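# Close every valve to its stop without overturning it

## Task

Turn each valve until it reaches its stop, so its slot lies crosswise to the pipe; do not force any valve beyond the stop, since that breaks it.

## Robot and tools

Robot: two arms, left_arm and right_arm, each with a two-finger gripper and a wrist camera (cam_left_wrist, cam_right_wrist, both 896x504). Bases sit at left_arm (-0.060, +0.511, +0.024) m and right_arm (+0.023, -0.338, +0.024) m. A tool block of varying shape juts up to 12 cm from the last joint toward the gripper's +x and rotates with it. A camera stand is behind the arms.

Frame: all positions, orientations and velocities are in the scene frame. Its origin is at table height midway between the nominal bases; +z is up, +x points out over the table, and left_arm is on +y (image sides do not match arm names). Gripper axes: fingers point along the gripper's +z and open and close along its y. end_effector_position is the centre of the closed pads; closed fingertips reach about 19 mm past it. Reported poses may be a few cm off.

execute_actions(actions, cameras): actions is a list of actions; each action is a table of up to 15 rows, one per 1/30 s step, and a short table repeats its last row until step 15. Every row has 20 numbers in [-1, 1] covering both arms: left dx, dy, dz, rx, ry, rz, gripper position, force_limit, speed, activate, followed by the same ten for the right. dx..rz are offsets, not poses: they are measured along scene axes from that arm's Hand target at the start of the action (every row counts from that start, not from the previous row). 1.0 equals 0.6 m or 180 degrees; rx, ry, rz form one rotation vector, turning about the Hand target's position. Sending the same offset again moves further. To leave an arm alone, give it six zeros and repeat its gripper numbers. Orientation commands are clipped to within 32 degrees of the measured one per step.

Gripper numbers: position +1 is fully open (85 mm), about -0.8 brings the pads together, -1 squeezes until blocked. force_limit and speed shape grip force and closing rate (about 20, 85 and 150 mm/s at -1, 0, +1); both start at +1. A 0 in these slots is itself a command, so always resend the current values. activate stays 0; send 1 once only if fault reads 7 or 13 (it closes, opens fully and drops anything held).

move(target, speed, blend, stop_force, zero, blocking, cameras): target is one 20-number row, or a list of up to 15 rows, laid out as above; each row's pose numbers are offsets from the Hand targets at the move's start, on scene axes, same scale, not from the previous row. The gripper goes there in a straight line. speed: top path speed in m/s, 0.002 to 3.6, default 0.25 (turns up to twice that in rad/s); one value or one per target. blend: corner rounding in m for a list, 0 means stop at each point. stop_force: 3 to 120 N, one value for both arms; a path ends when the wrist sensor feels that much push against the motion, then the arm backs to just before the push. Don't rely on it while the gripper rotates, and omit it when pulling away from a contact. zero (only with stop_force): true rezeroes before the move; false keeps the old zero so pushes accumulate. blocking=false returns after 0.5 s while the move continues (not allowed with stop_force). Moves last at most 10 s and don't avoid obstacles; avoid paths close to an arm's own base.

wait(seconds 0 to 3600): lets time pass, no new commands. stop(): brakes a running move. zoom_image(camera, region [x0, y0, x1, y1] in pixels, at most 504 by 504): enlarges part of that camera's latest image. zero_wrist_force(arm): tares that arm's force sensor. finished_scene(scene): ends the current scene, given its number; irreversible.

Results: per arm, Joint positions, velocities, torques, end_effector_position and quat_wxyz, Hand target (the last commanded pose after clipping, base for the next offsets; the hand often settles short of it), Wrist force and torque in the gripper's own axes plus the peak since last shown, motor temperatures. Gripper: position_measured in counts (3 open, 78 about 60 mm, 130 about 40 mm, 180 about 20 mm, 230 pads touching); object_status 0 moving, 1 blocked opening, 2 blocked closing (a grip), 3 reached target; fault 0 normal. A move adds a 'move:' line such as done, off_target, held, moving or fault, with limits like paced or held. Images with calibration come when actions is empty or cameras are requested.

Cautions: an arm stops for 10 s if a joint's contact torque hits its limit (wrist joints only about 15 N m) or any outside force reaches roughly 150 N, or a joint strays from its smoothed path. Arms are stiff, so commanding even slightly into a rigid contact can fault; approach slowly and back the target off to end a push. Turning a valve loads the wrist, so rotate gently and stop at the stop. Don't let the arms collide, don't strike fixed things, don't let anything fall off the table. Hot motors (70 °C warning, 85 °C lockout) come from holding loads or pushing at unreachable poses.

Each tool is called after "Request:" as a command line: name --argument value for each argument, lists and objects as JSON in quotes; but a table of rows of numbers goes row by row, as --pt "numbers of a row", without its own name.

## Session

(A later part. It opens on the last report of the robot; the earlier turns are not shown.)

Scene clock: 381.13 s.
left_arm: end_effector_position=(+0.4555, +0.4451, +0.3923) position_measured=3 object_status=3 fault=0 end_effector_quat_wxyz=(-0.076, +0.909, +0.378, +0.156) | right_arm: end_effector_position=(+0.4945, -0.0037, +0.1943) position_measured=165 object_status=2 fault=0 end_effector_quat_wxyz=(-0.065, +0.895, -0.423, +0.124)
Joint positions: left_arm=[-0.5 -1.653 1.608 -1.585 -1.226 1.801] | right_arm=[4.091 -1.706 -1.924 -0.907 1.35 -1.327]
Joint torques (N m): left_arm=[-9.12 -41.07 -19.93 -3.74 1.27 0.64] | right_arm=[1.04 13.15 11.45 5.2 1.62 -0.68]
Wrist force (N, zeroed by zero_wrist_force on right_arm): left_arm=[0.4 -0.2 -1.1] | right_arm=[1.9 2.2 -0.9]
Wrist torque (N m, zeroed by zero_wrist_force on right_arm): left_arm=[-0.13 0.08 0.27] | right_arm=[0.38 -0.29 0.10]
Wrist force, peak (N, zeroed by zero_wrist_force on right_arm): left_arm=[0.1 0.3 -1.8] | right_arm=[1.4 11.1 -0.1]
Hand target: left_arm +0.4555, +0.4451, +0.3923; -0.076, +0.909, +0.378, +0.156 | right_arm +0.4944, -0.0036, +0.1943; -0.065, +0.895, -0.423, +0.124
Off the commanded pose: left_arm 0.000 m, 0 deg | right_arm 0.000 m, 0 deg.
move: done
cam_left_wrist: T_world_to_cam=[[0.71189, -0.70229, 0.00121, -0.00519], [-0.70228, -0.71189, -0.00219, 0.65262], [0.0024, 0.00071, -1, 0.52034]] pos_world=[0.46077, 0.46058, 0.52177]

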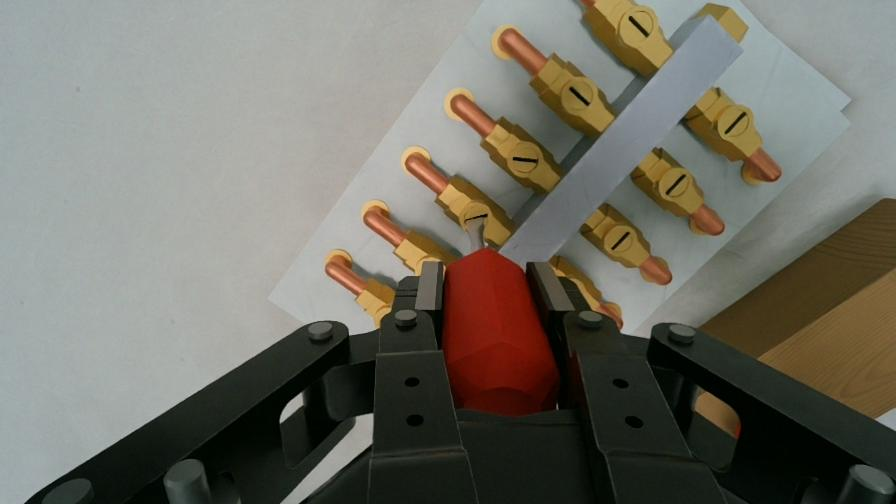

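Request:
move --pt "0 0 0 0 0 0 1 1 1 0 -0.0135 0.019 -0.0025 0 0 0 -0.97 1 -1 0" --pt "0 0 0 0 0 0 1 1 1 0 -0.0045 0.0063 -0.0010 -0.0015 0 0.0053 -0.97 1 -1 0" --pt "0 0 0 0 0 0 1 1 1 0 -0.0012 0.0017 -0.0003 -0.0015 0 0.0053 -0.97 1 -1 0" --speed '[0.05,0.05,0.01]' --cameras '["cam_left_wrist"]'

Request:
zoom_image --camera "cam_left_wrist" --region '[448, 200, 502, 242]'

Scene clock: 383.97 s.
left_arm: end_effector_position=(+0.4555, +0.4451, +0.3923) position_measured=3 object_status=3 fault=0 end_effector_quat_wxyz=(-0.076, +0.909, +0.378, +0.156) | right_arm: end_effector_position=(+0.4938, -0.0027, +0.1941) position_measured=165 object_status=2 fault=0 end_effector_quat_wxyz=(-0.064, +0.899, -0.416, +0.125)
Joint positions: left_arm=[-0.5 -1.653 1.608 -1.585 -1.226 1.801] | right_arm=[4.094 -1.707 -1.924 -0.907 1.35 -1.342]
Joint torques (N m): left_arm=[-8.74 -41.26 -20.03 -3.72 1.28 0.64] | right_arm=[-1.96 50.22 7.86 6.32 1.81 -0.93]
Wrist force (N, zeroed by zero_wrist_force on right_arm): left_arm=[-0.1 -0.1 -1.4] | right_arm=[2.0 2.0 -1.1]
Wrist torque (N m, zeroed by zero_wrist_force on right_arm): left_arm=[-0.09 0.15 0.27] | right_arm=[0.36 -0.32 0.11]
Wrist force, peak (N, zeroed by zero_wrist_force on right_arm): left_arm=[0.3 0.3 -1.7] | right_arm=[6.1 2.5 0.0]
Hand target: left_arm +0.4555, +0.4451, +0.3923; -0.076, +0.909, +0.378, +0.156 | right_arm +0.4937, -0.0026, +0.1941; -0.064, +0.899, -0.416, +0.125
Off the commanded pose: left_arm 0.000 m, 0 deg | right_arm 0.000 m, 0 deg.
move: done
cam_left_wrist: T_world_to_cam=[[0.71189, -0.70229, 0.00121, -0.00519], [-0.70228, -0.71189, -0.00219, 0.65262], [0.0024, 0.00071, -1, 0.52034]] pos_world=[0.46077, 0.46058, 0.52177]

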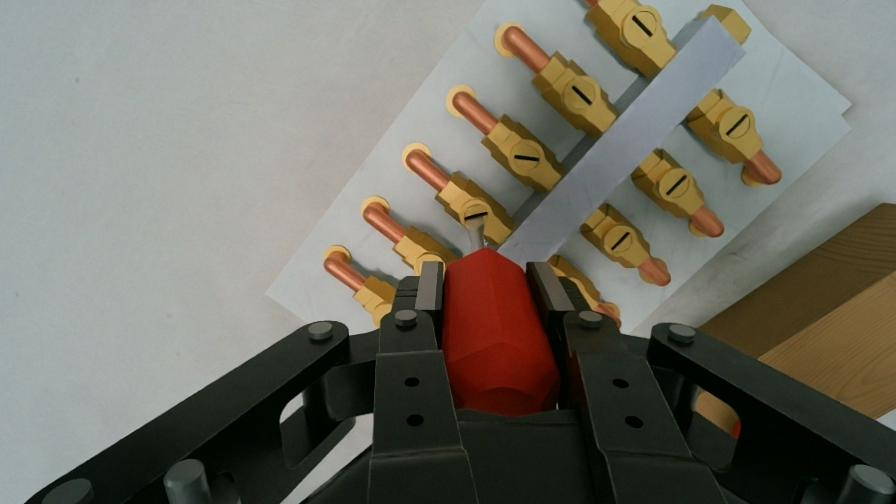

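Scaled by 9.333 from the camera's image (finer frame: 1280x720).

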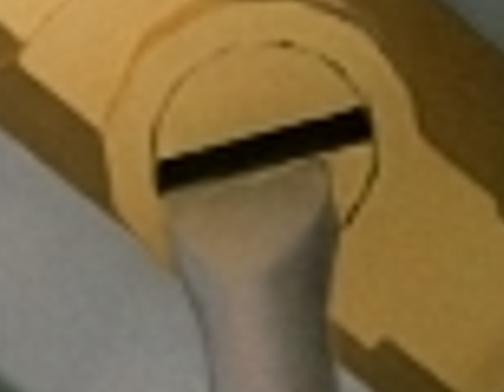

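Request:
move --target '[0,0,0,0,0,0,1,1,1,0,0.0046,0,-0.0160,0,0,0,-0.97,1,-1,0]' --speed 0.01 --stop_force 5

Request:
move --target '[0,0,0,0,0,0,1,1,1,0,0.0029,-0.0041,0.0007,0,0,0,-0.97,1,-1,0]' --speed 0.005 --stop_force 5 --cameras '["cam_left_wrist"]'

Request:
zoom_image --camera "cam_left_wrist" --region '[448, 200, 502, 242]'

Request:
move --target '[0,0,0,0,0,0,1,1,1,0,0.0018,0.0004,-0.0090,0,0,0,-0.97,1,-1,0]' --speed 0.01 --stop_force 12 --cameras '["cam_left_wrist"]'

Request:
zoom_image --camera "cam_left_wrist" --region '[448, 200, 502, 242]'

Scene clock: 386.67 s.
left_arm: end_effector_position=(+0.4555, +0.4451, +0.3923) position_measured=3 object_status=3 fault=0 end_effector_quat_wxyz=(-0.076, +0.909, +0.378, +0.156) | right_arm: end_effector_position=(+0.4947, -0.0026, +0.1905) position_measured=165 object_status=2 fault=0 end_effector_quat_wxyz=(-0.064, +0.899, -0.416, +0.125)
Joint positions: left_arm=[-0.5 -1.653 1.608 -1.585 -1.226 1.801] | right_arm=[4.092 -1.713 -1.927 -0.897 1.35 -1.343]
Joint torques (N m): left_arm=[-9.03 -41.05 -19.8 -3.79 1.28 0.73] | right_arm=[15.34 50.5 36.19 0.41 -2.79 2.03]
Wrist force (N, zeroed by zero_wrist_force on right_arm): left_arm=[0.1 -0.2 -1.2] | right_arm=[1.9 1.4 -3.2]
Wrist torque (N m, zeroed by zero_wrist_force on right_arm): left_arm=[-0.11 0.12 0.27] | right_arm=[0.44 -0.37 0.11]
Wrist force, peak (N, zeroed by zero_wrist_force on right_arm): left_arm=[0.3 -0.4 -1.7] | right_arm=[2.3 7.4 -15.8]
Hand target: left_arm +0.4555, +0.4451, +0.3923; -0.076, +0.909, +0.378, +0.156 | right_arm +0.4948, -0.0026, +0.1905; -0.064, +0.899, -0.416, +0.125 (not the last commanded pose)
Off the commanded pose: left_arm 0.000 m, 0 deg | right_arm 0.006 m, 0 deg.
move: contact (right_arm)

Scene clock: 387.87 s.
left_arm: end_effector_position=(+0.4555, +0.4451, +0.3923) position_measured=3 object_status=3 fault=0 end_effector_quat_wxyz=(-0.076, +0.909, +0.378, +0.156) | right_arm: end_effector_position=(+0.4965, -0.0051, +0.1910) position_measured=165 object_status=2 fault=0 end_effector_quat_wxyz=(-0.064, +0.899, -0.416, +0.125)
Joint positions: left_arm=[-0.5 -1.653 1.608 -1.585 -1.226 1.801] | right_arm=[4.087 -1.712 -1.927 -0.896 1.351 -1.349]
Joint torques (N m): left_arm=[-9.5 -41.18 -20.23 -3.84 1.24 0.67] | right_arm=[1.08 47.65 9.11 5.69 1.08 1.09]
Wrist force (N, zeroed by zero_wrist_force on right_arm): left_arm=[0.1 -0.2 -1.5] | right_arm=[1.2 2.1 -2.4]
Wrist torque (N m, zeroed by zero_wrist_force on right_arm): left_arm=[-0.12 0.12 0.26] | right_arm=[0.39 -0.36 0.10]
Wrist force, peak (N, zeroed by zero_wrist_force on right_arm): left_arm=[0.3 0.3 -1.7] | right_arm=[1.8 1.1 -3.1]
Hand target: left_arm +0.4555, +0.4451, +0.3923; -0.076, +0.909, +0.378, +0.156 | right_arm +0.4965, -0.0050, +0.1909; -0.064, +0.899, -0.416, +0.125
Off the commanded pose: left_arm 0.000 m, 0 deg | right_arm 0.000 m, 0 deg.
move: done
cam_left_wrist: T_world_to_cam=[[0.71189, -0.70229, 0.00121, -0.00519], [-0.70228, -0.71189, -0.00219, 0.65262], [0.0024, 0.00071, -1, 0.52034]] pos_world=[0.46077, 0.46058, 0.52177]

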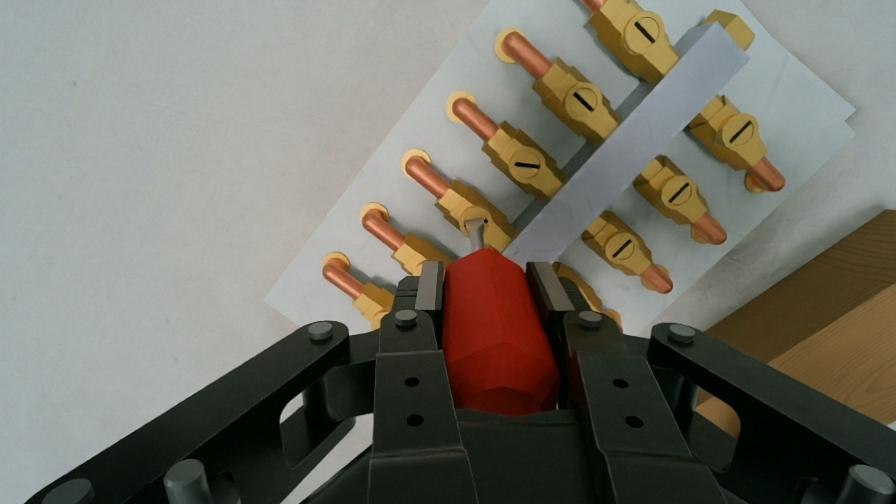

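Scaled by 9.333 from the camera's image (finer frame: 1280x720).

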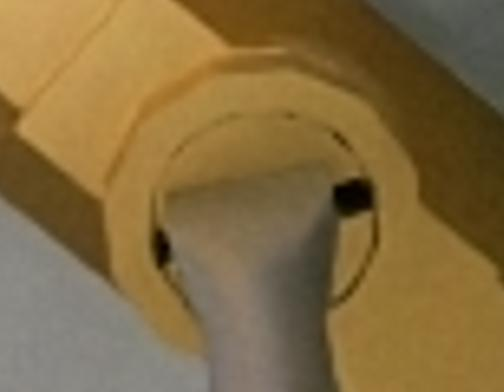

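Scene clock: 389.07 s.
left_arm: end_effector_position=(+0.4555, +0.4451, +0.3923) position_measured=3 object_status=3 fault=0 end_effector_quat_wxyz=(-0.076, +0.909, +0.378, +0.156) | right_arm: end_effector_position=(+0.4966, -0.0050, +0.1907) position_measured=165 object_status=2 fault=0 end_effector_quat_wxyz=(-0.064, +0.899, -0.416, +0.125)
Joint positions: left_arm=[-0.5 -1.653 1.608 -1.585 -1.226 1.801] | right_arm=[4.087 -1.712 -1.928 -0.895 1.351 -1.349]
Joint torques (N m): left_arm=[-9.01 -41.17 -19.84 -3.85 1.35 0.7] | right_arm=[1.46 41.67 34.97 0.9 1.37 -0.32]
Wrist force (N, zeroed by zero_wrist_force on right_arm): left_arm=[-0.1 0.0 -1.4] | right_arm=[2.8 6.6 -14.4]
Wrist torque (N m, zeroed by zero_wrist_force on right_arm): left_arm=[-0.08 0.16 0.27] | right_arm=[-0.01 -0.24 0.10]
Wrist force, peak (N, zeroed by zero_wrist_force on right_arm): left_arm=[-0.2 -0.1 -1.8] | right_arm=[3.7 12.9 -29.8]
Hand target: left_arm +0.4555, +0.4451, +0.3923; -0.076, +0.909, +0.378, +0.156 | right_arm +0.4966, -0.0050, +0.1907; -0.064, +0.899, -0.416, +0.125 (not the last commanded pose)
Off the commanded pose: left_arm 0.000 m, 0 deg | right_arm 0.005 m, 0 deg.
move: contact (right_arm)
cam_left_wrist: T_world_to_cam=[[0.71189, -0.70229, 0.00121, -0.00519], [-0.70228, -0.71189, -0.00219, 0.65262], [0.0024, 0.00071, -1, 0.52034]] pos_world=[0.46077, 0.46058, 0.52177]

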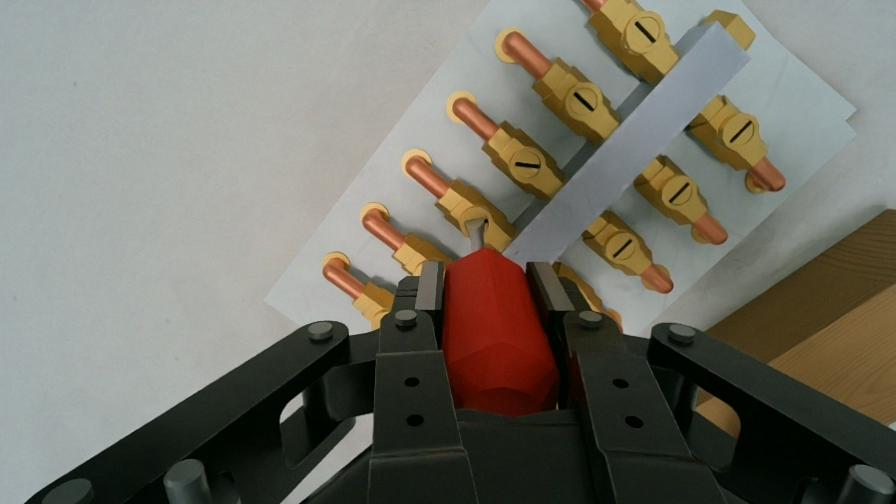

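Scaled by 9.333 from the camera's image (finer frame: 1280x720).

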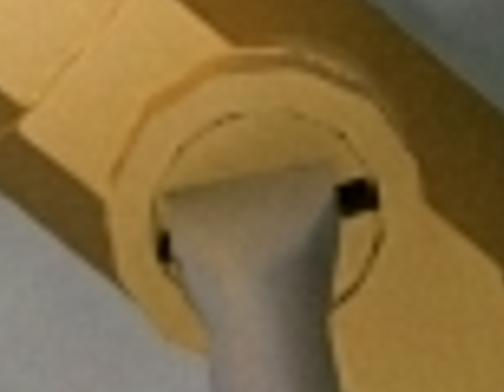

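Request:
move --pt "0 0 0 0 0 0 1 1 1 0 -0.0016 0 0.0057 0 0 0 -0.97 1 -1 0" --pt "0 0 0 0 0 0 1 1 1 0 -0.0161 0.021 0.0035 0 0 0 -0.97 1 -1 0" --pt "0 0 0 0 0 0 1 1 1 0 -0.0070 0.0075 0.0055 0 0 0 -0.97 1 -1 0" --pt "0 0 0 0 0 0 1 1 1 0 -0.0039 0.0033 0.0050 0 0 0 -0.97 1 -1 0" --speed '[0.04,0.05,0.05,0.01]' --cameras '["cam_left_wrist"]'

Request:
zoom_image --camera "cam_left_wrist" --region '[448, 200, 502, 242]'

Scene clock: 391.70 s.
left_arm: end_effector_position=(+0.4555, +0.4451, +0.3923) position_measured=3 object_status=3 fault=0 end_effector_quat_wxyz=(-0.076, +0.909, +0.378, +0.156) | right_arm: end_effector_position=(+0.4943, -0.0031, +0.1937) position_measured=165 object_status=2 fault=0 end_effector_quat_wxyz=(-0.064, +0.899, -0.416, +0.125)
Joint positions: left_arm=[-0.5 -1.653 1.608 -1.585 -1.226 1.801] | right_arm=[4.092 -1.707 -1.924 -0.904 1.35 -1.343]
Joint torques (N m): left_arm=[-8.96 -41.09 -20.11 -3.71 1.21 0.69] | right_arm=[-2.37 27.73 8.43 5.85 1.59 -0.91]
Wrist force (N, zeroed by zero_wrist_force on right_arm): left_arm=[0.0 -0.1 -1.4] | right_arm=[2.1 2.4 -0.9]
Wrist torque (N m, zeroed by zero_wrist_force on right_arm): left_arm=[-0.09 0.13 0.27] | right_arm=[0.42 -0.33 0.11]
Wrist force, peak (N, zeroed by zero_wrist_force on right_arm): left_arm=[-0.2 0.2 -1.7] | right_arm=[2.9 6.8 -14.4]
Hand target: left_arm +0.4555, +0.4451, +0.3923; -0.076, +0.909, +0.378, +0.156 | right_arm +0.4943, -0.0030, +0.1937; -0.064, +0.899, -0.416, +0.125
Off the commanded pose: left_arm 0.000 m, 0 deg | right_arm 0.000 m, 0 deg.
move: done
cam_left_wrist: T_world_to_cam=[[0.71189, -0.70229, 0.00121, -0.00519], [-0.70228, -0.71189, -0.00219, 0.65262], [0.0024, 0.00071, -1, 0.52034]] pos_world=[0.46077, 0.46058, 0.52177]

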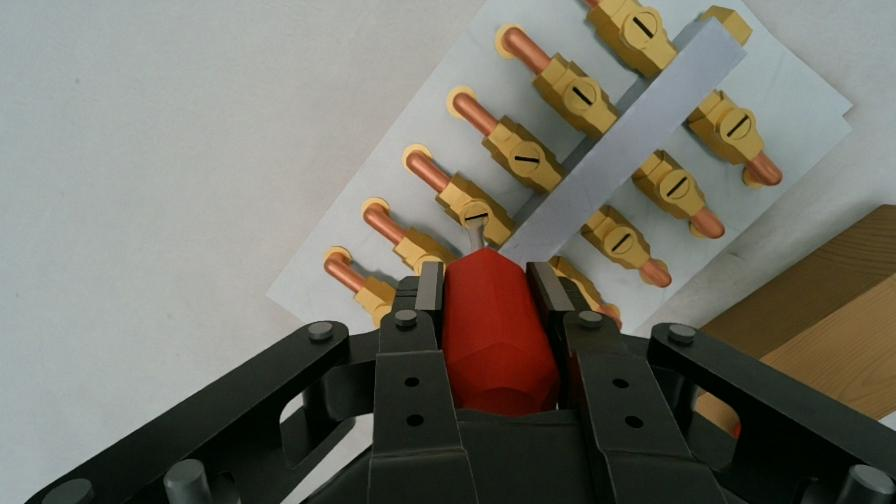

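Scaled by 9.333 from the camera's image (finer frame: 1280x720).

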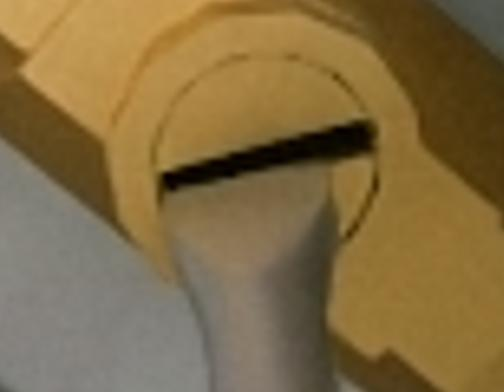

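Request:
move --target '[0,0,0,0,0,0,1,1,1,0,0.0041,0,-0.0144,0,0,0,-0.97,1,-1,0]' --speed 0.01 --stop_force 8 --cameras '["cam_left_wrist"]'

Request:
zoom_image --camera "cam_left_wrist" --region '[448, 200, 502, 242]'

Scene clock: 393.97 s.
left_arm: end_effector_position=(+0.4555, +0.4451, +0.3923) position_measured=3 object_status=3 fault=0 end_effector_quat_wxyz=(-0.076, +0.909, +0.378, +0.156) | right_arm: end_effector_position=(+0.4952, -0.0029, +0.1903) position_measured=165 object_status=2 fault=0 end_effector_quat_wxyz=(-0.064, +0.899, -0.416, +0.125)
Joint positions: left_arm=[-0.5 -1.653 1.608 -1.585 -1.226 1.801] | right_arm=[4.091 -1.713 -1.927 -0.895 1.35 -1.345]
Joint torques (N m): left_arm=[-8.38 -40.69 -20.37 -3.81 1.17 0.69] | right_arm=[14.64 46.09 34.47 0.31 -2.73 2.14]
Wrist force (N, zeroed by zero_wrist_force on right_arm): left_arm=[-0.1 0.1 -1.5] | right_arm=[2.1 3.5 -10.3]
Wrist torque (N m, zeroed by zero_wrist_force on right_arm): left_arm=[-0.07 0.16 0.27] | right_arm=[0.30 -0.29 0.11]
Wrist force, peak (N, zeroed by zero_wrist_force on right_arm): left_arm=[-0.2 0.1 -1.8] | right_arm=[2.8 9.3 -23.1]
Hand target: left_arm +0.4555, +0.4451, +0.3923; -0.076, +0.909, +0.378, +0.156 | right_arm +0.4952, -0.0029, +0.1903; -0.064, +0.899, -0.416, +0.125 (not the last commanded pose)
Off the commanded pose: left_arm 0.000 m, 0 deg | right_arm 0.006 m, 0 deg.
move: contact (right_arm)
cam_left_wrist: T_world_to_cam=[[0.71189, -0.70229, 0.00121, -0.00519], [-0.70228, -0.71189, -0.00219, 0.65262], [0.0024, 0.00071, -1, 0.52034]] pos_world=[0.46077, 0.46058, 0.52177]

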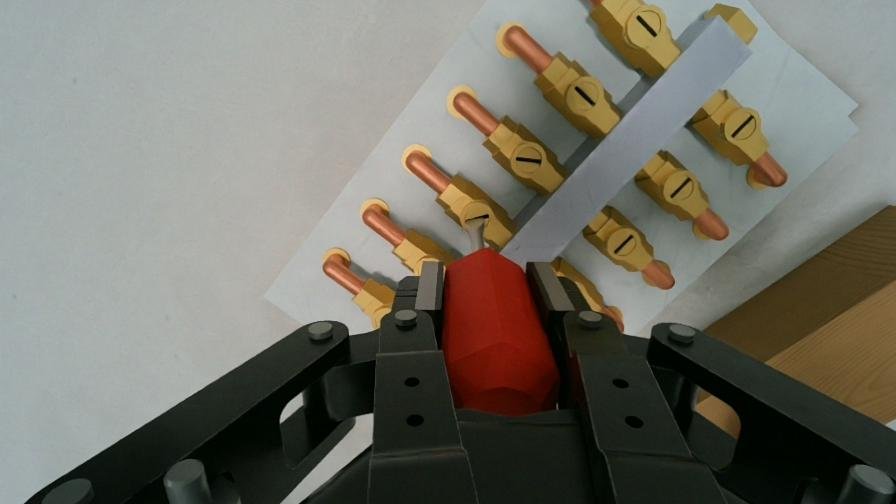

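Scaled by 9.333 from the camera's image (finer frame: 1280x720).

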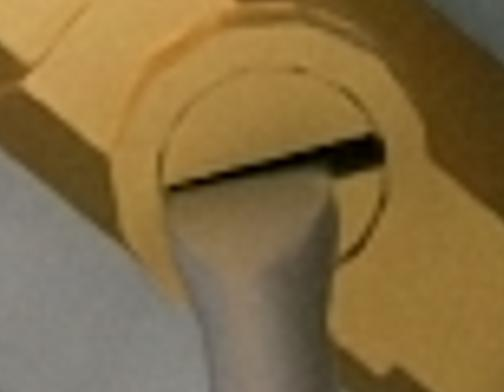

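Request:
move --target '[0,0,0,0,0,0,1,1,1,0,0,0,0,-0.0038,-0.0001,0.0134,-0.97,1,-1,0]' --speed 0.02

Request:
move --target '[0,0,0,0,0,0,1,1,1,0,0.0022,-0.0031,0.0003,0,0,0,-0.97,1,-1,0]' --speed 0.004 --stop_force 5 --cameras '["cam_left_wrist"]'

Request:
zoom_image --camera "cam_left_wrist" --region '[448, 200, 502, 242]'

Scene clock: 396.23 s.
left_arm: end_effector_position=(+0.4555, +0.4451, +0.3923) position_measured=3 object_status=3 fault=0 end_effector_quat_wxyz=(-0.076, +0.909, +0.378, +0.156) | right_arm: end_effector_position=(+0.4952, -0.0029, +0.1903) position_measured=165 object_status=2 fault=0 end_effector_quat_wxyz=(-0.062, +0.908, -0.396, +0.126)
Joint positions: left_arm=[-0.5 -1.653 1.608 -1.585 -1.226 1.801] | right_arm=[4.091 -1.713 -1.927 -0.895 1.351 -1.389]
Joint torques (N m): left_arm=[-9.08 -41.05 -19.8 -3.87 1.24 0.69] | right_arm=[-12.08 43.86 35.09 5.33 1.96 1.9]
Wrist force (N, zeroed by zero_wrist_force on right_arm): left_arm=[0.2 0.3 -1.5] | right_arm=[3.5 1.6 -1.7]
Wrist torque (N m, zeroed by zero_wrist_force on right_arm): left_arm=[-0.03 0.10 0.26] | right_arm=[0.50 -0.22 0.10]
Wrist force, peak (N, zeroed by zero_wrist_force on right_arm): left_arm=[0.3 0.0 -1.9] | right_arm=[1.9 3.7 -10.4]
Hand target: left_arm +0.4555, +0.4451, +0.3923; -0.076, +0.909, +0.378, +0.156 | right_arm +0.4952, -0.0029, +0.1903; -0.062, +0.908, -0.396, +0.126
Off the commanded pose: left_arm 0.000 m, 0 deg | right_arm 0.000 m, 0 deg.
move: done

Scene clock: 397.63 s.
left_arm: end_effector_position=(+0.4555, +0.4451, +0.3923) position_measured=3 object_status=3 fault=0 end_effector_quat_wxyz=(-0.076, +0.909, +0.378, +0.156) | right_arm: end_effector_position=(+0.4958, -0.0038, +0.1905) position_measured=165 object_status=2 fault=0 end_effector_quat_wxyz=(-0.062, +0.908, -0.396, +0.126)
Joint positions: left_arm=[-0.5 -1.653 1.608 -1.585 -1.226 1.801] | right_arm=[4.089 -1.713 -1.927 -0.895 1.351 -1.391]
Joint torques (N m): left_arm=[-8.42 -41.08 -20.16 -3.89 1.16 0.63] | right_arm=[14.47 34.4 26.55 0.54 -3.23 2.07]
Wrist force (N, zeroed by zero_wrist_force on right_arm): left_arm=[0.4 0.0 -1.1] | right_arm=[-1.7 2.2 0.1]
Wrist torque (N m, zeroed by zero_wrist_force on right_arm): left_arm=[-0.08 0.07 0.25] | right_arm=[0.38 -0.58 0.10]
Wrist force, peak (N, zeroed by zero_wrist_force on right_arm): left_arm=[0.0 -0.3 -1.7] | right_arm=[3.5 1.5 -1.3]
Hand target: left_arm +0.4555, +0.4451, +0.3923; -0.076, +0.909, +0.378, +0.156 | right_arm +0.4958, -0.0038, +0.1904; -0.062, +0.908, -0.396, +0.126 (not the last commanded pose)
Off the commanded pose: left_arm 0.000 m, 0 deg | right_arm 0.001 m, 0 deg.
move: contact (right_arm)
cam_left_wrist: T_world_to_cam=[[0.71189, -0.70229, 0.00121, -0.00519], [-0.70228, -0.71189, -0.00219, 0.65262], [0.0024, 0.00071, -1, 0.52034]] pos_world=[0.46077, 0.46058, 0.52177]

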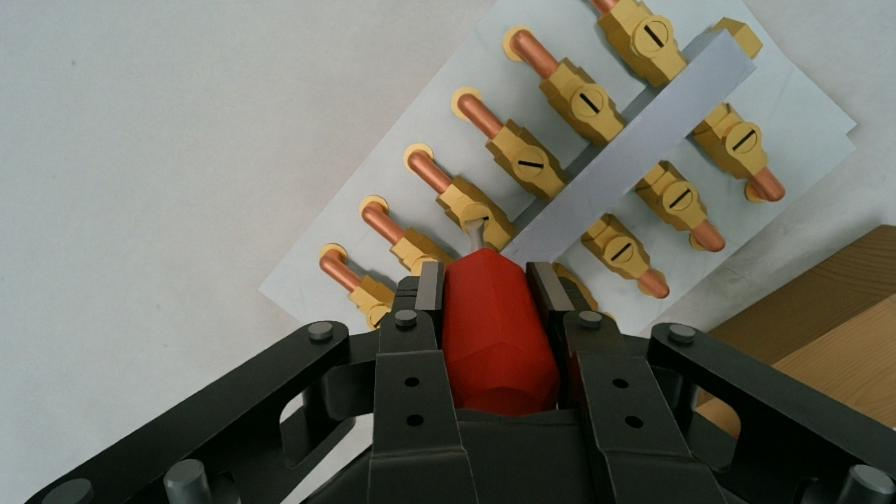

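Scaled by 9.333 from the camera's image (finer frame: 1280x720).

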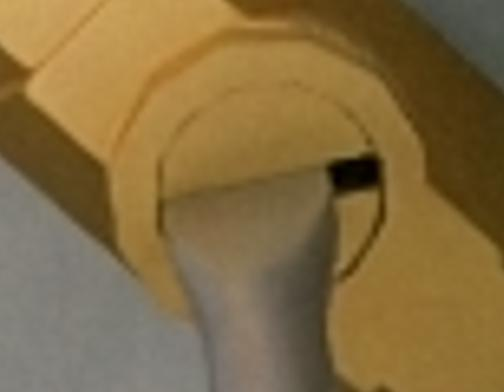

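Request:
move --target '[0,0,0,0,0,0,1,1,1,0,0.0020,0,-0.0090,0,0,0,-0.97,1,-1,0]' --speed 0.01 --stop_force 12 --cameras '["cam_left_wrist"]'

Request:
zoom_image --camera "cam_left_wrist" --region '[448, 200, 502, 242]'

Scene clock: 399.63 s.
left_arm: end_effector_position=(+0.4555, +0.4451, +0.3923) position_measured=3 object_status=3 fault=0 end_effector_quat_wxyz=(-0.076, +0.909, +0.378, +0.156) | right_arm: end_effector_position=(+0.4964, -0.0037, +0.1880) position_measured=165 object_status=2 fault=0 end_effector_quat_wxyz=(-0.062, +0.908, -0.396, +0.126)
Joint positions: left_arm=[-0.5 -1.653 1.608 -1.585 -1.226 1.801] | right_arm=[4.088 -1.717 -1.93 -0.888 1.351 -1.391]
Joint torques (N m): left_arm=[-9.46 -40.9 -20.11 -3.89 1.22 0.69] | right_arm=[14.34 42.45 34.05 0.48 -2.26 2.07]
Wrist force (N, zeroed by zero_wrist_force on right_arm): left_arm=[0.0 0.0 -1.4] | right_arm=[-0.7 6.7 -15.2]
Wrist torque (N m, zeroed by zero_wrist_force on right_arm): left_arm=[-0.09 0.14 0.26] | right_arm=[0.08 -0.47 0.10]
Wrist force, peak (N, zeroed by zero_wrist_force on right_arm): left_arm=[0.1 0.2 -1.8] | right_arm=[-0.3 12.3 -28.8]
Hand target: left_arm +0.4555, +0.4451, +0.3923; -0.076, +0.909, +0.378, +0.156 | right_arm +0.4964, -0.0037, +0.1880; -0.062, +0.908, -0.396, +0.126 (not the last commanded pose)
Off the commanded pose: left_arm 0.000 m, 0 deg | right_arm 0.003 m, 0 deg.
move: contact (right_arm)
cam_left_wrist: T_world_to_cam=[[0.71189, -0.70229, 0.00121, -0.00519], [-0.70228, -0.71189, -0.00219, 0.65262], [0.0024, 0.00071, -1, 0.52034]] pos_world=[0.46077, 0.46058, 0.52177]

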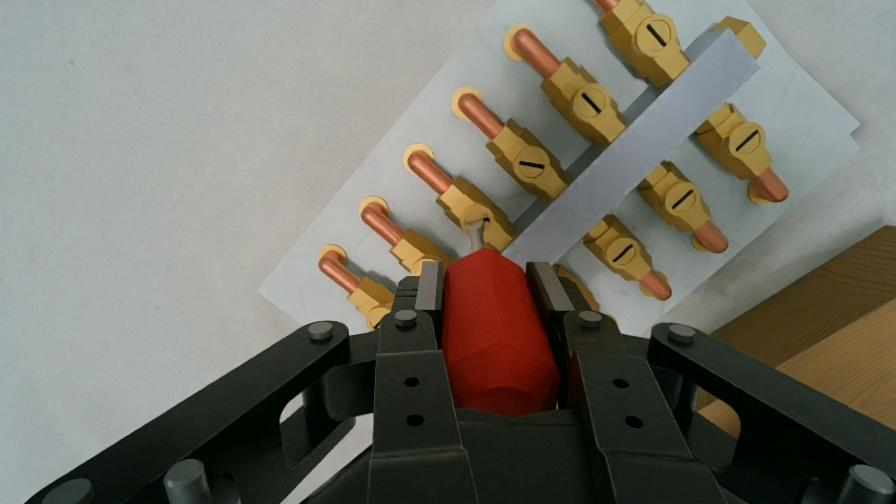

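Scaled by 9.333 from the camera's image (finer frame: 1280x720).

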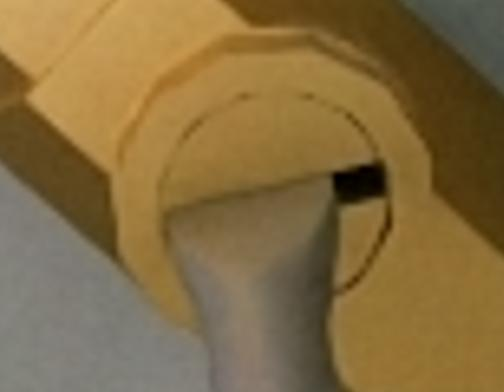

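Request:
move --pt "0 0 0 0 0 0 1 1 1 0 -0.0013 -0.0013 -0.0003 0 0 0 -0.97 1 -1 0" --pt "0 0 0 0 0 0 1 1 1 0 -0.0018 -0.0021 -0.0003 -0.0519 -0.001 0.1816 -0.97 1 -1 0" --speed 0.2

Request:
move --target '[0,0,0,0,0,0,1,1,1,0,0,0,0,-0.0061,-0.0001,0.0214,-0.97,1,-1,0]' --speed 0.05 --cameras '["cam_left_wrist"]'

Request:
zoom_image --camera "cam_left_wrist" --region '[434, 190, 514, 260]'

Scene clock: 402.53 s.
left_arm: end_effector_position=(+0.4555, +0.4451, +0.3923) position_measured=3 object_status=3 fault=0 end_effector_quat_wxyz=(-0.076, +0.909, +0.378, +0.156) | right_arm: end_effector_position=(+0.4953, -0.0049, +0.1878) position_measured=165 object_status=2 fault=0 end_effector_quat_wxyz=(-0.022, +0.984, -0.113, +0.136)
Joint positions: left_arm=[-0.5 -1.653 1.608 -1.585 -1.226 1.801] | right_arm=[4.087 -1.715 -1.932 -0.891 1.355 -1.986]
Joint torques (N m): left_arm=[-9.5 -41.34 -19.86 -4.01 1.19 0.72] | right_arm=[-11.71 10.76 34.01 2.98 0.92 -1.89]
Wrist force (N, zeroed by zero_wrist_force on right_arm): left_arm=[0.0 0.0 -1.2] | right_arm=[1.2 1.2 -5.4]
Wrist torque (N m, zeroed by zero_wrist_force on right_arm): left_arm=[-0.07 0.13 0.26] | right_arm=[0.43 -0.55 0.92]
Wrist force, peak (N, zeroed by zero_wrist_force on right_arm): left_arm=[-0.2 0.1 -1.8] | right_arm=[-0.6 6.8 -15.4]
Hand target: left_arm +0.4555, +0.4451, +0.3923; -0.076, +0.909, +0.378, +0.156 | right_arm +0.4953, -0.0049, +0.1878; -0.022, +0.984, -0.113, +0.136
Off the commanded pose: left_arm 0.000 m, 0 deg | right_arm 0.000 m, 0 deg.
move: done

Scene clock: 403.53 s.
left_arm: end_effector_position=(+0.4555, +0.4451, +0.3923) position_measured=3 object_status=3 fault=0 end_effector_quat_wxyz=(-0.076, +0.909, +0.378, +0.156) | right_arm: end_effector_position=(+0.4953, -0.0049, +0.1878) position_measured=165 object_status=2 fault=0 end_effector_quat_wxyz=(-0.017, +0.987, -0.079, +0.137) end_effector_velocity=(+0.000, +0.000, +0.000) end_effector_angular_velocity=(+0.001, +0.000, -0.006)
Joint positions: left_arm=[-0.5 -1.653 1.608 -1.585 -1.226 1.801] | right_arm=[4.086 -1.715 -1.931 -0.891 1.355 -2.056]
Joint velocities: left_arm=[within noise] | right_arm=[0 -0.001 0 0 0 0.005]
Joint torques (N m): left_arm=[-9.29 -41.38 -20.5 -3.93 1.23 0.67] | right_arm=[-12.19 9.37 35.45 0.46 1.67 1.49]
Wrist force (N, zeroed by zero_wrist_force on right_arm): left_arm=[0.0 0.1 -1.5] | right_arm=[0.6 2.5 -7.2]
Wrist torque (N m, zeroed by zero_wrist_force on right_arm): left_arm=[-0.06 0.13 0.26] | right_arm=[0.23 -0.54 1.13]
Wrist force, peak (N, zeroed by zero_wrist_force on right_arm): left_arm=[0.0 -0.1 -1.7] | right_arm=[0.6 3.0 -7.4]
Hand target: left_arm +0.4555, +0.4451, +0.3923; -0.076, +0.909, +0.378, +0.156 | right_arm +0.4953, -0.0049, +0.1878; -0.017, +0.987, -0.079, +0.137
Off the commanded pose: left_arm 0.000 m, 0 deg | right_arm 0.000 m, 0 deg.
move: done
cam_left_wrist: T_world_to_cam=[[0.71189, -0.70229, 0.00121, -0.00519], [-0.70228, -0.71189, -0.00219, 0.65262], [0.0024, 0.00071, -1, 0.52034]] pos_world=[0.46077, 0.46058, 0.52177]

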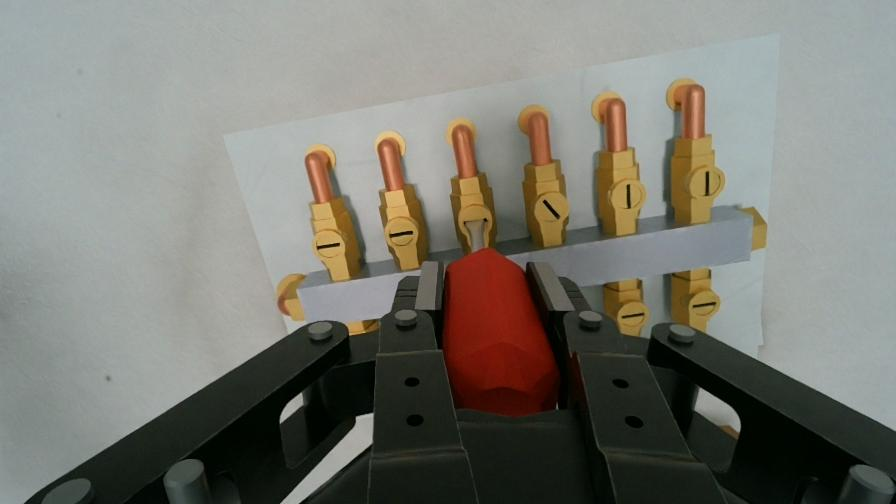

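Scaled by 6.300 from the camera's image (finer frame: 1280x720).

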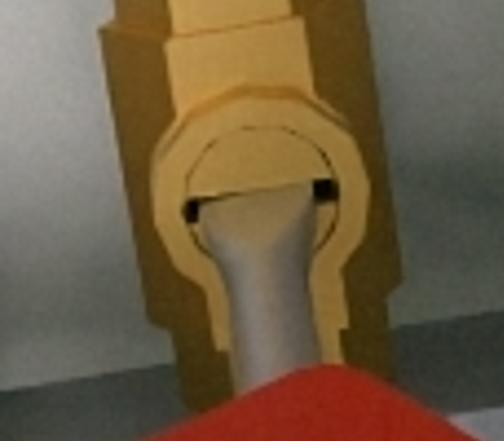

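Request:
move --target '[0,0,0,0,0,0,1,1,1,0,0,0,0,-0.0038,-0.0001,0.0134,-0.97,1,-1,0]' --speed 0.05 --cameras '["cam_left_wrist"]'

Request:
zoom_image --camera "cam_left_wrist" --region '[500, 140, 740, 260]'

Scene clock: 405.03 s.
left_arm: end_effector_position=(+0.4555, +0.4451, +0.3923) position_measured=3 object_status=3 fault=0 end_effector_quat_wxyz=(-0.076, +0.909, +0.378, +0.156) | right_arm: end_effector_position=(+0.4953, -0.0049, +0.1878) position_measured=165 object_status=2 fault=0 end_effector_quat_wxyz=(-0.014, +0.989, -0.057, +0.137) end_effector_velocity=(+0.000, +0.000, +0.000) end_effector_angular_velocity=(+0.002, +0.001, -0.006)
Joint positions: left_arm=[-0.5 -1.653 1.608 -1.585 -1.226 1.801] | right_arm=[4.086 -1.715 -1.931 -0.892 1.356 -2.1]
Joint velocities: left_arm=[within noise] | right_arm=[0 0 0 0 0 0.006]
Joint torques (N m): left_arm=[-8.89 -41.15 -20.55 -3.94 1.15 0.63] | right_arm=[-10.66 9.97 33.63 0.26 1.63 0.73]
Wrist force (N, zeroed by zero_wrist_force on right_arm): left_arm=[0.2 0.1 -1.1] | right_arm=[0.5 1.7 -7.8]
Wrist torque (N m, zeroed by zero_wrist_force on right_arm): left_arm=[-0.07 0.09 0.27] | right_arm=[0.26 -0.63 2.22]
Wrist force, peak (N, zeroed by zero_wrist_force on right_arm): left_arm=[-0.1 -0.3 -1.7] | right_arm=[0.5 3.0 -8.0]
Hand target: left_arm +0.4555, +0.4451, +0.3923; -0.076, +0.909, +0.378, +0.156 | right_arm +0.4953, -0.0049, +0.1878; -0.014, +0.989, -0.057, +0.137
Off the commanded pose: left_arm 0.000 m, 0 deg | right_arm 0.000 m, 0 deg.
move: done
cam_left_wrist: T_world_to_cam=[[0.71189, -0.70229, 0.00121, -0.00519], [-0.70228, -0.71189, -0.00219, 0.65262], [0.0024, 0.00071, -1, 0.52034]] pos_world=[0.46077, 0.46058, 0.52177]

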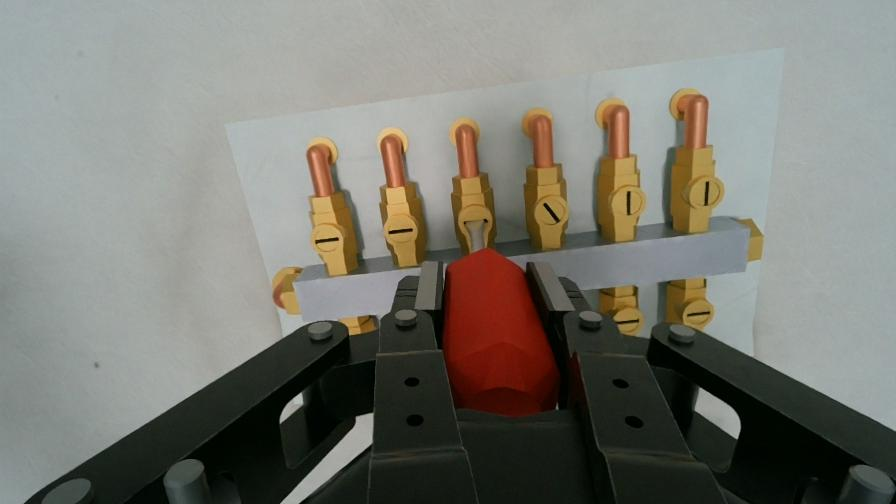

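Scaled by 2.100 from the camera's image (finer frame: 1280x720).

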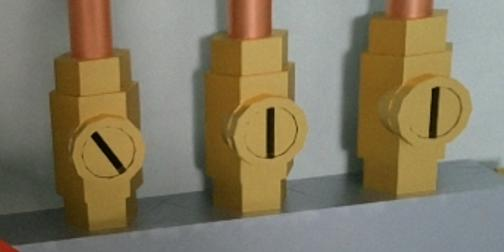

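Request:
move --pt "0 0 0 0 0 0 1 1 1 0 0 0 0 0.0061 0.0001 -0.0214 -0.97 1 -1 0" --pt "0 0 0 0 0 0 1 1 1 0 -0.0055 0 0.0192 0.0061 0.0001 -0.0214 -0.97 1 -1 0" --pt "0 0 0 0 0 0 1 1 1 0 -0.0093 -0.0479 0.0120 0.1008 0.002 -0.3526 -0.97 1 -1 0" --pt "0 0 0 0 0 0 1 1 1 0 -0.0022 -0.0592 0.0098 0.1008 0.002 -0.3526 -0.97 1 -1 0" --speed '[0.1,0.1,0.3,0.012]' --cameras '["cam_left_wrist"]'

Request:
zoom_image --camera "cam_left_wrist" --region '[448, 200, 502, 242]'

Scene clock: 410.97 s.
left_arm: end_effector_position=(+0.4555, +0.4451, +0.3923) position_measured=3 object_status=3 fault=0 end_effector_quat_wxyz=(-0.076, +0.909, +0.378, +0.156) | right_arm: end_effector_position=(+0.4940, -0.0405, +0.1937) position_measured=165 object_status=2 fault=0 end_effector_quat_wxyz=(-0.088, +0.798, -0.586, +0.111)
Joint positions: left_arm=[-0.5 -1.653 1.608 -1.585 -1.226 1.801] | right_arm=[4.049 -1.654 -1.988 -0.884 1.355 -0.986]
Joint torques (N m): left_arm=[-8.76 -41.06 -20.33 -4.1 1.12 0.53] | right_arm=[2.9 10.71 10.14 5.55 1.67 -0.54]
Wrist force (N, zeroed by zero_wrist_force on right_arm): left_arm=[0.0 0.2 -1.4] | right_arm=[1.7 1.8 -0.7]
Wrist torque (N m, zeroed by zero_wrist_force on right_arm): left_arm=[-0.05 0.13 0.26] | right_arm=[0.28 -0.27 0.10]
Wrist force, peak (N, zeroed by zero_wrist_force on right_arm): left_arm=[-0.1 0.3 -1.9] | right_arm=[0.5 3.6 -12.7]
Hand target: left_arm +0.4555, +0.4451, +0.3923; -0.076, +0.909, +0.378, +0.156 | right_arm +0.4940, -0.0404, +0.1937; -0.088, +0.798, -0.586, +0.111
Off the commanded pose: left_arm 0.000 m, 0 deg | right_arm 0.000 m, 0 deg.
move: done
cam_left_wrist: T_world_to_cam=[[0.71189, -0.70229, 0.00121, -0.00519], [-0.70228, -0.71189, -0.00219, 0.65262], [0.0024, 0.00071, -1, 0.52034]] pos_world=[0.46077, 0.46058, 0.52177]

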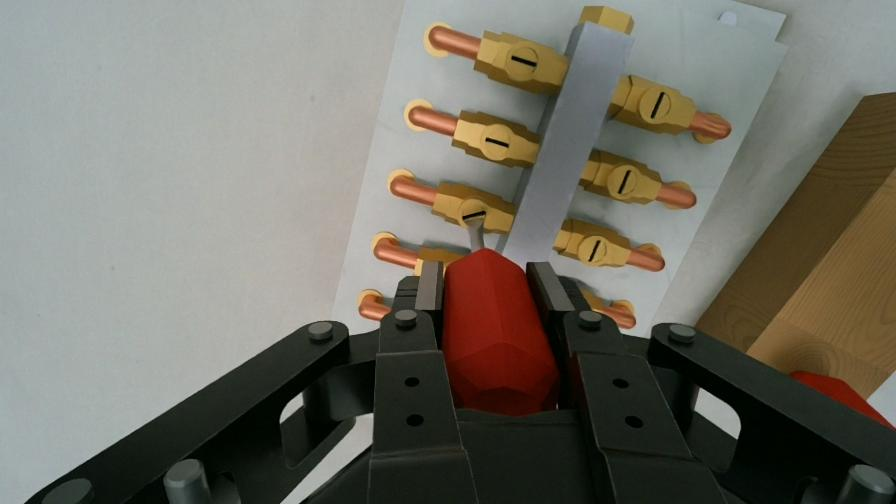

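Scaled by 9.333 from the camera's image (finer frame: 1280x720).

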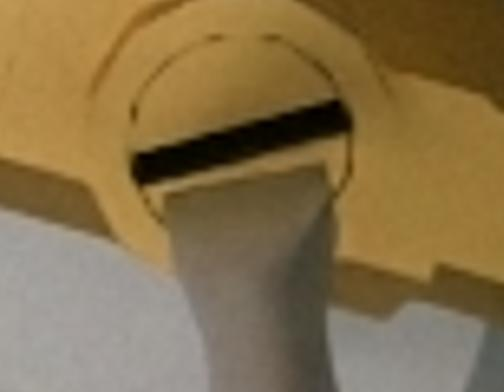

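Request:
move --target '[0,0,0,0,0,0,1,1,1,0,0.0009,-0.0014,0.0002,-0.0069,-0.0001,0.024,-0.97,1,-1,0]' --speed 0.01 --cameras '["cam_left_wrist"]'

Request:
zoom_image --camera "cam_left_wrist" --region '[448, 200, 502, 242]'

Request:
move --target '[0,0,0,0,0,0,1,1,1,0,0.0046,0,-0.0160,0,0,0,-0.97,1,-1,0]' --speed 0.01 --stop_force 7 --cameras '["cam_left_wrist"]'

Request:
zoom_image --camera "cam_left_wrist" --region '[448, 200, 502, 242]'

Scene clock: 416.67 s.
left_arm: end_effector_position=(+0.4555, +0.4451, +0.3923) position_measured=3 object_status=3 fault=0 end_effector_quat_wxyz=(-0.076, +0.909, +0.378, +0.156) | right_arm: end_effector_position=(+0.4945, -0.0413, +0.1938) position_measured=165 object_status=2 fault=0 end_effector_quat_wxyz=(-0.084, +0.820, -0.554, +0.114)
Joint positions: left_arm=[-0.5 -1.653 1.608 -1.585 -1.226 1.801] | right_arm=[4.047 -1.654 -1.988 -0.884 1.356 -1.067]
Joint torques (N m): left_arm=[-8.85 -41.58 -20.84 -4.1 1.11 0.5] | right_arm=[-11.78 49.19 38.36 6.24 1.94 -0.58]
Wrist force (N, zeroed by zero_wrist_force on right_arm): left_arm=[0.2 -0.2 -1.3] | right_arm=[1.9 1.5 -0.6]
Wrist torque (N m, zeroed by zero_wrist_force on right_arm): left_arm=[-0.11 0.10 0.26] | right_arm=[0.25 -0.31 0.10]
Wrist force, peak (N, zeroed by zero_wrist_force on right_arm): left_arm=[0.1 0.2 -1.9] | right_arm=[2.0 2.1 -0.8]
Hand target: left_arm +0.4555, +0.4451, +0.3923; -0.076, +0.909, +0.378, +0.156 | right_arm +0.4945, -0.0413, +0.1938; -0.084, +0.820, -0.555, +0.114
Off the commanded pose: left_arm 0.000 m, 0 deg | right_arm 0.000 m, 0 deg.
move: done
cam_left_wrist: T_world_to_cam=[[0.71189, -0.70229, 0.00121, -0.00519], [-0.70228, -0.71189, -0.00219, 0.65262], [0.0024, 0.00071, -1, 0.52034]] pos_world=[0.46077, 0.46058, 0.52177]

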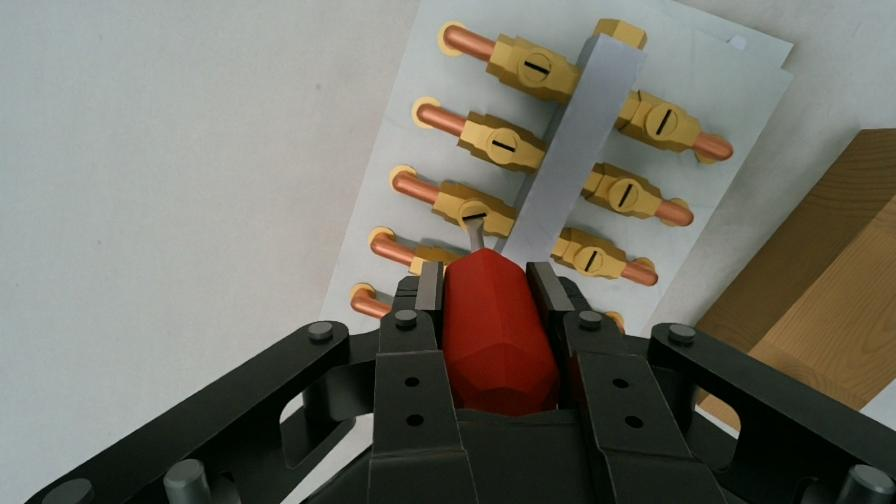

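Scaled by 9.333 from the camera's image (finer frame: 1280x720).

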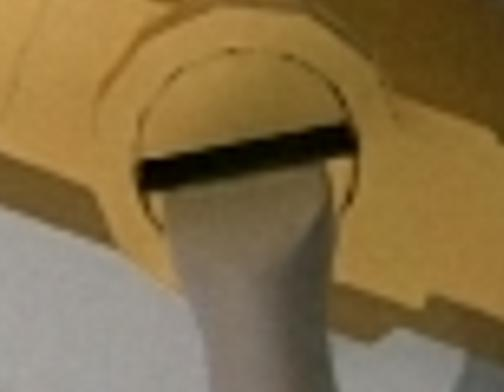

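Scene clock: 418.37 s.
left_arm: end_effector_position=(+0.4555, +0.4451, +0.3923) position_measured=3 object_status=3 fault=0 end_effector_quat_wxyz=(-0.076, +0.909, +0.378, +0.156) | right_arm: end_effector_position=(+0.4956, -0.0413, +0.1901) position_measured=165 object_status=2 fault=0 end_effector_quat_wxyz=(-0.084, +0.820, -0.555, +0.114)
Joint positions: left_arm=[-0.5 -1.653 1.608 -1.585 -1.226 1.801] | right_arm=[4.045 -1.661 -1.991 -0.873 1.356 -1.069]
Joint torques (N m): left_arm=[-9.04 -41.47 -20.63 -4.09 1.11 0.41] | right_arm=[15.8 42.12 34.3 0.61 -3.12 2.12]
Wrist force (N, zeroed by zero_wrist_force on right_arm): left_arm=[0.1 -0.2 -1.7] | right_arm=[3.3 3.6 -10.7]
Wrist torque (N m, zeroed by zero_wrist_force on right_arm): left_arm=[-0.10 0.12 0.27] | right_arm=[0.13 -0.26 0.10]
Wrist force, peak (N, zeroed by zero_wrist_force on right_arm): left_arm=[-0.1 -0.1 -1.7] | right_arm=[4.5 9.5 -25.4]
Hand target: left_arm +0.4555, +0.4451, +0.3923; -0.076, +0.909, +0.378, +0.156 | right_arm +0.4956, -0.0413, +0.1901; -0.084, +0.820, -0.555, +0.114 (not the last commanded pose)
Off the commanded pose: left_arm 0.000 m, 0 deg | right_arm 0.006 m, 0 deg.
move: contact (right_arm)
cam_left_wrist: T_world_to_cam=[[0.71189, -0.70229, 0.00121, -0.00519], [-0.70228, -0.71189, -0.00219, 0.65262], [0.0024, 0.00071, -1, 0.52034]] pos_world=[0.46077, 0.46058, 0.52177]

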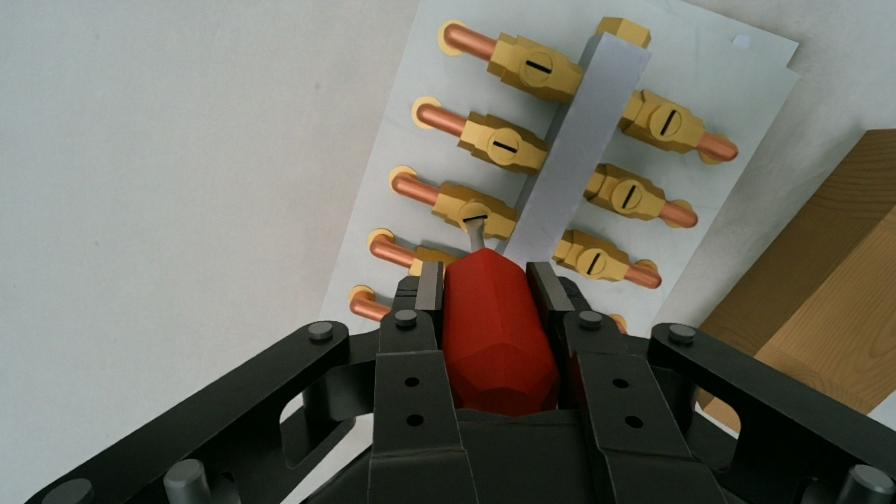

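Scaled by 9.333 from the camera's image (finer frame: 1280x720).

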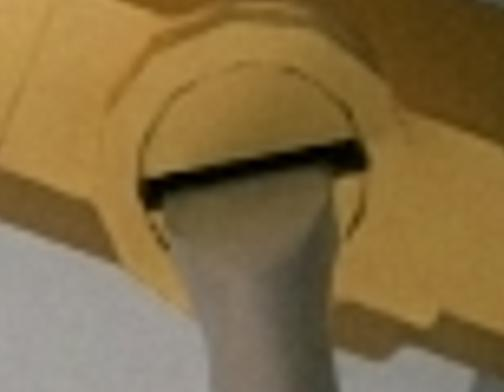

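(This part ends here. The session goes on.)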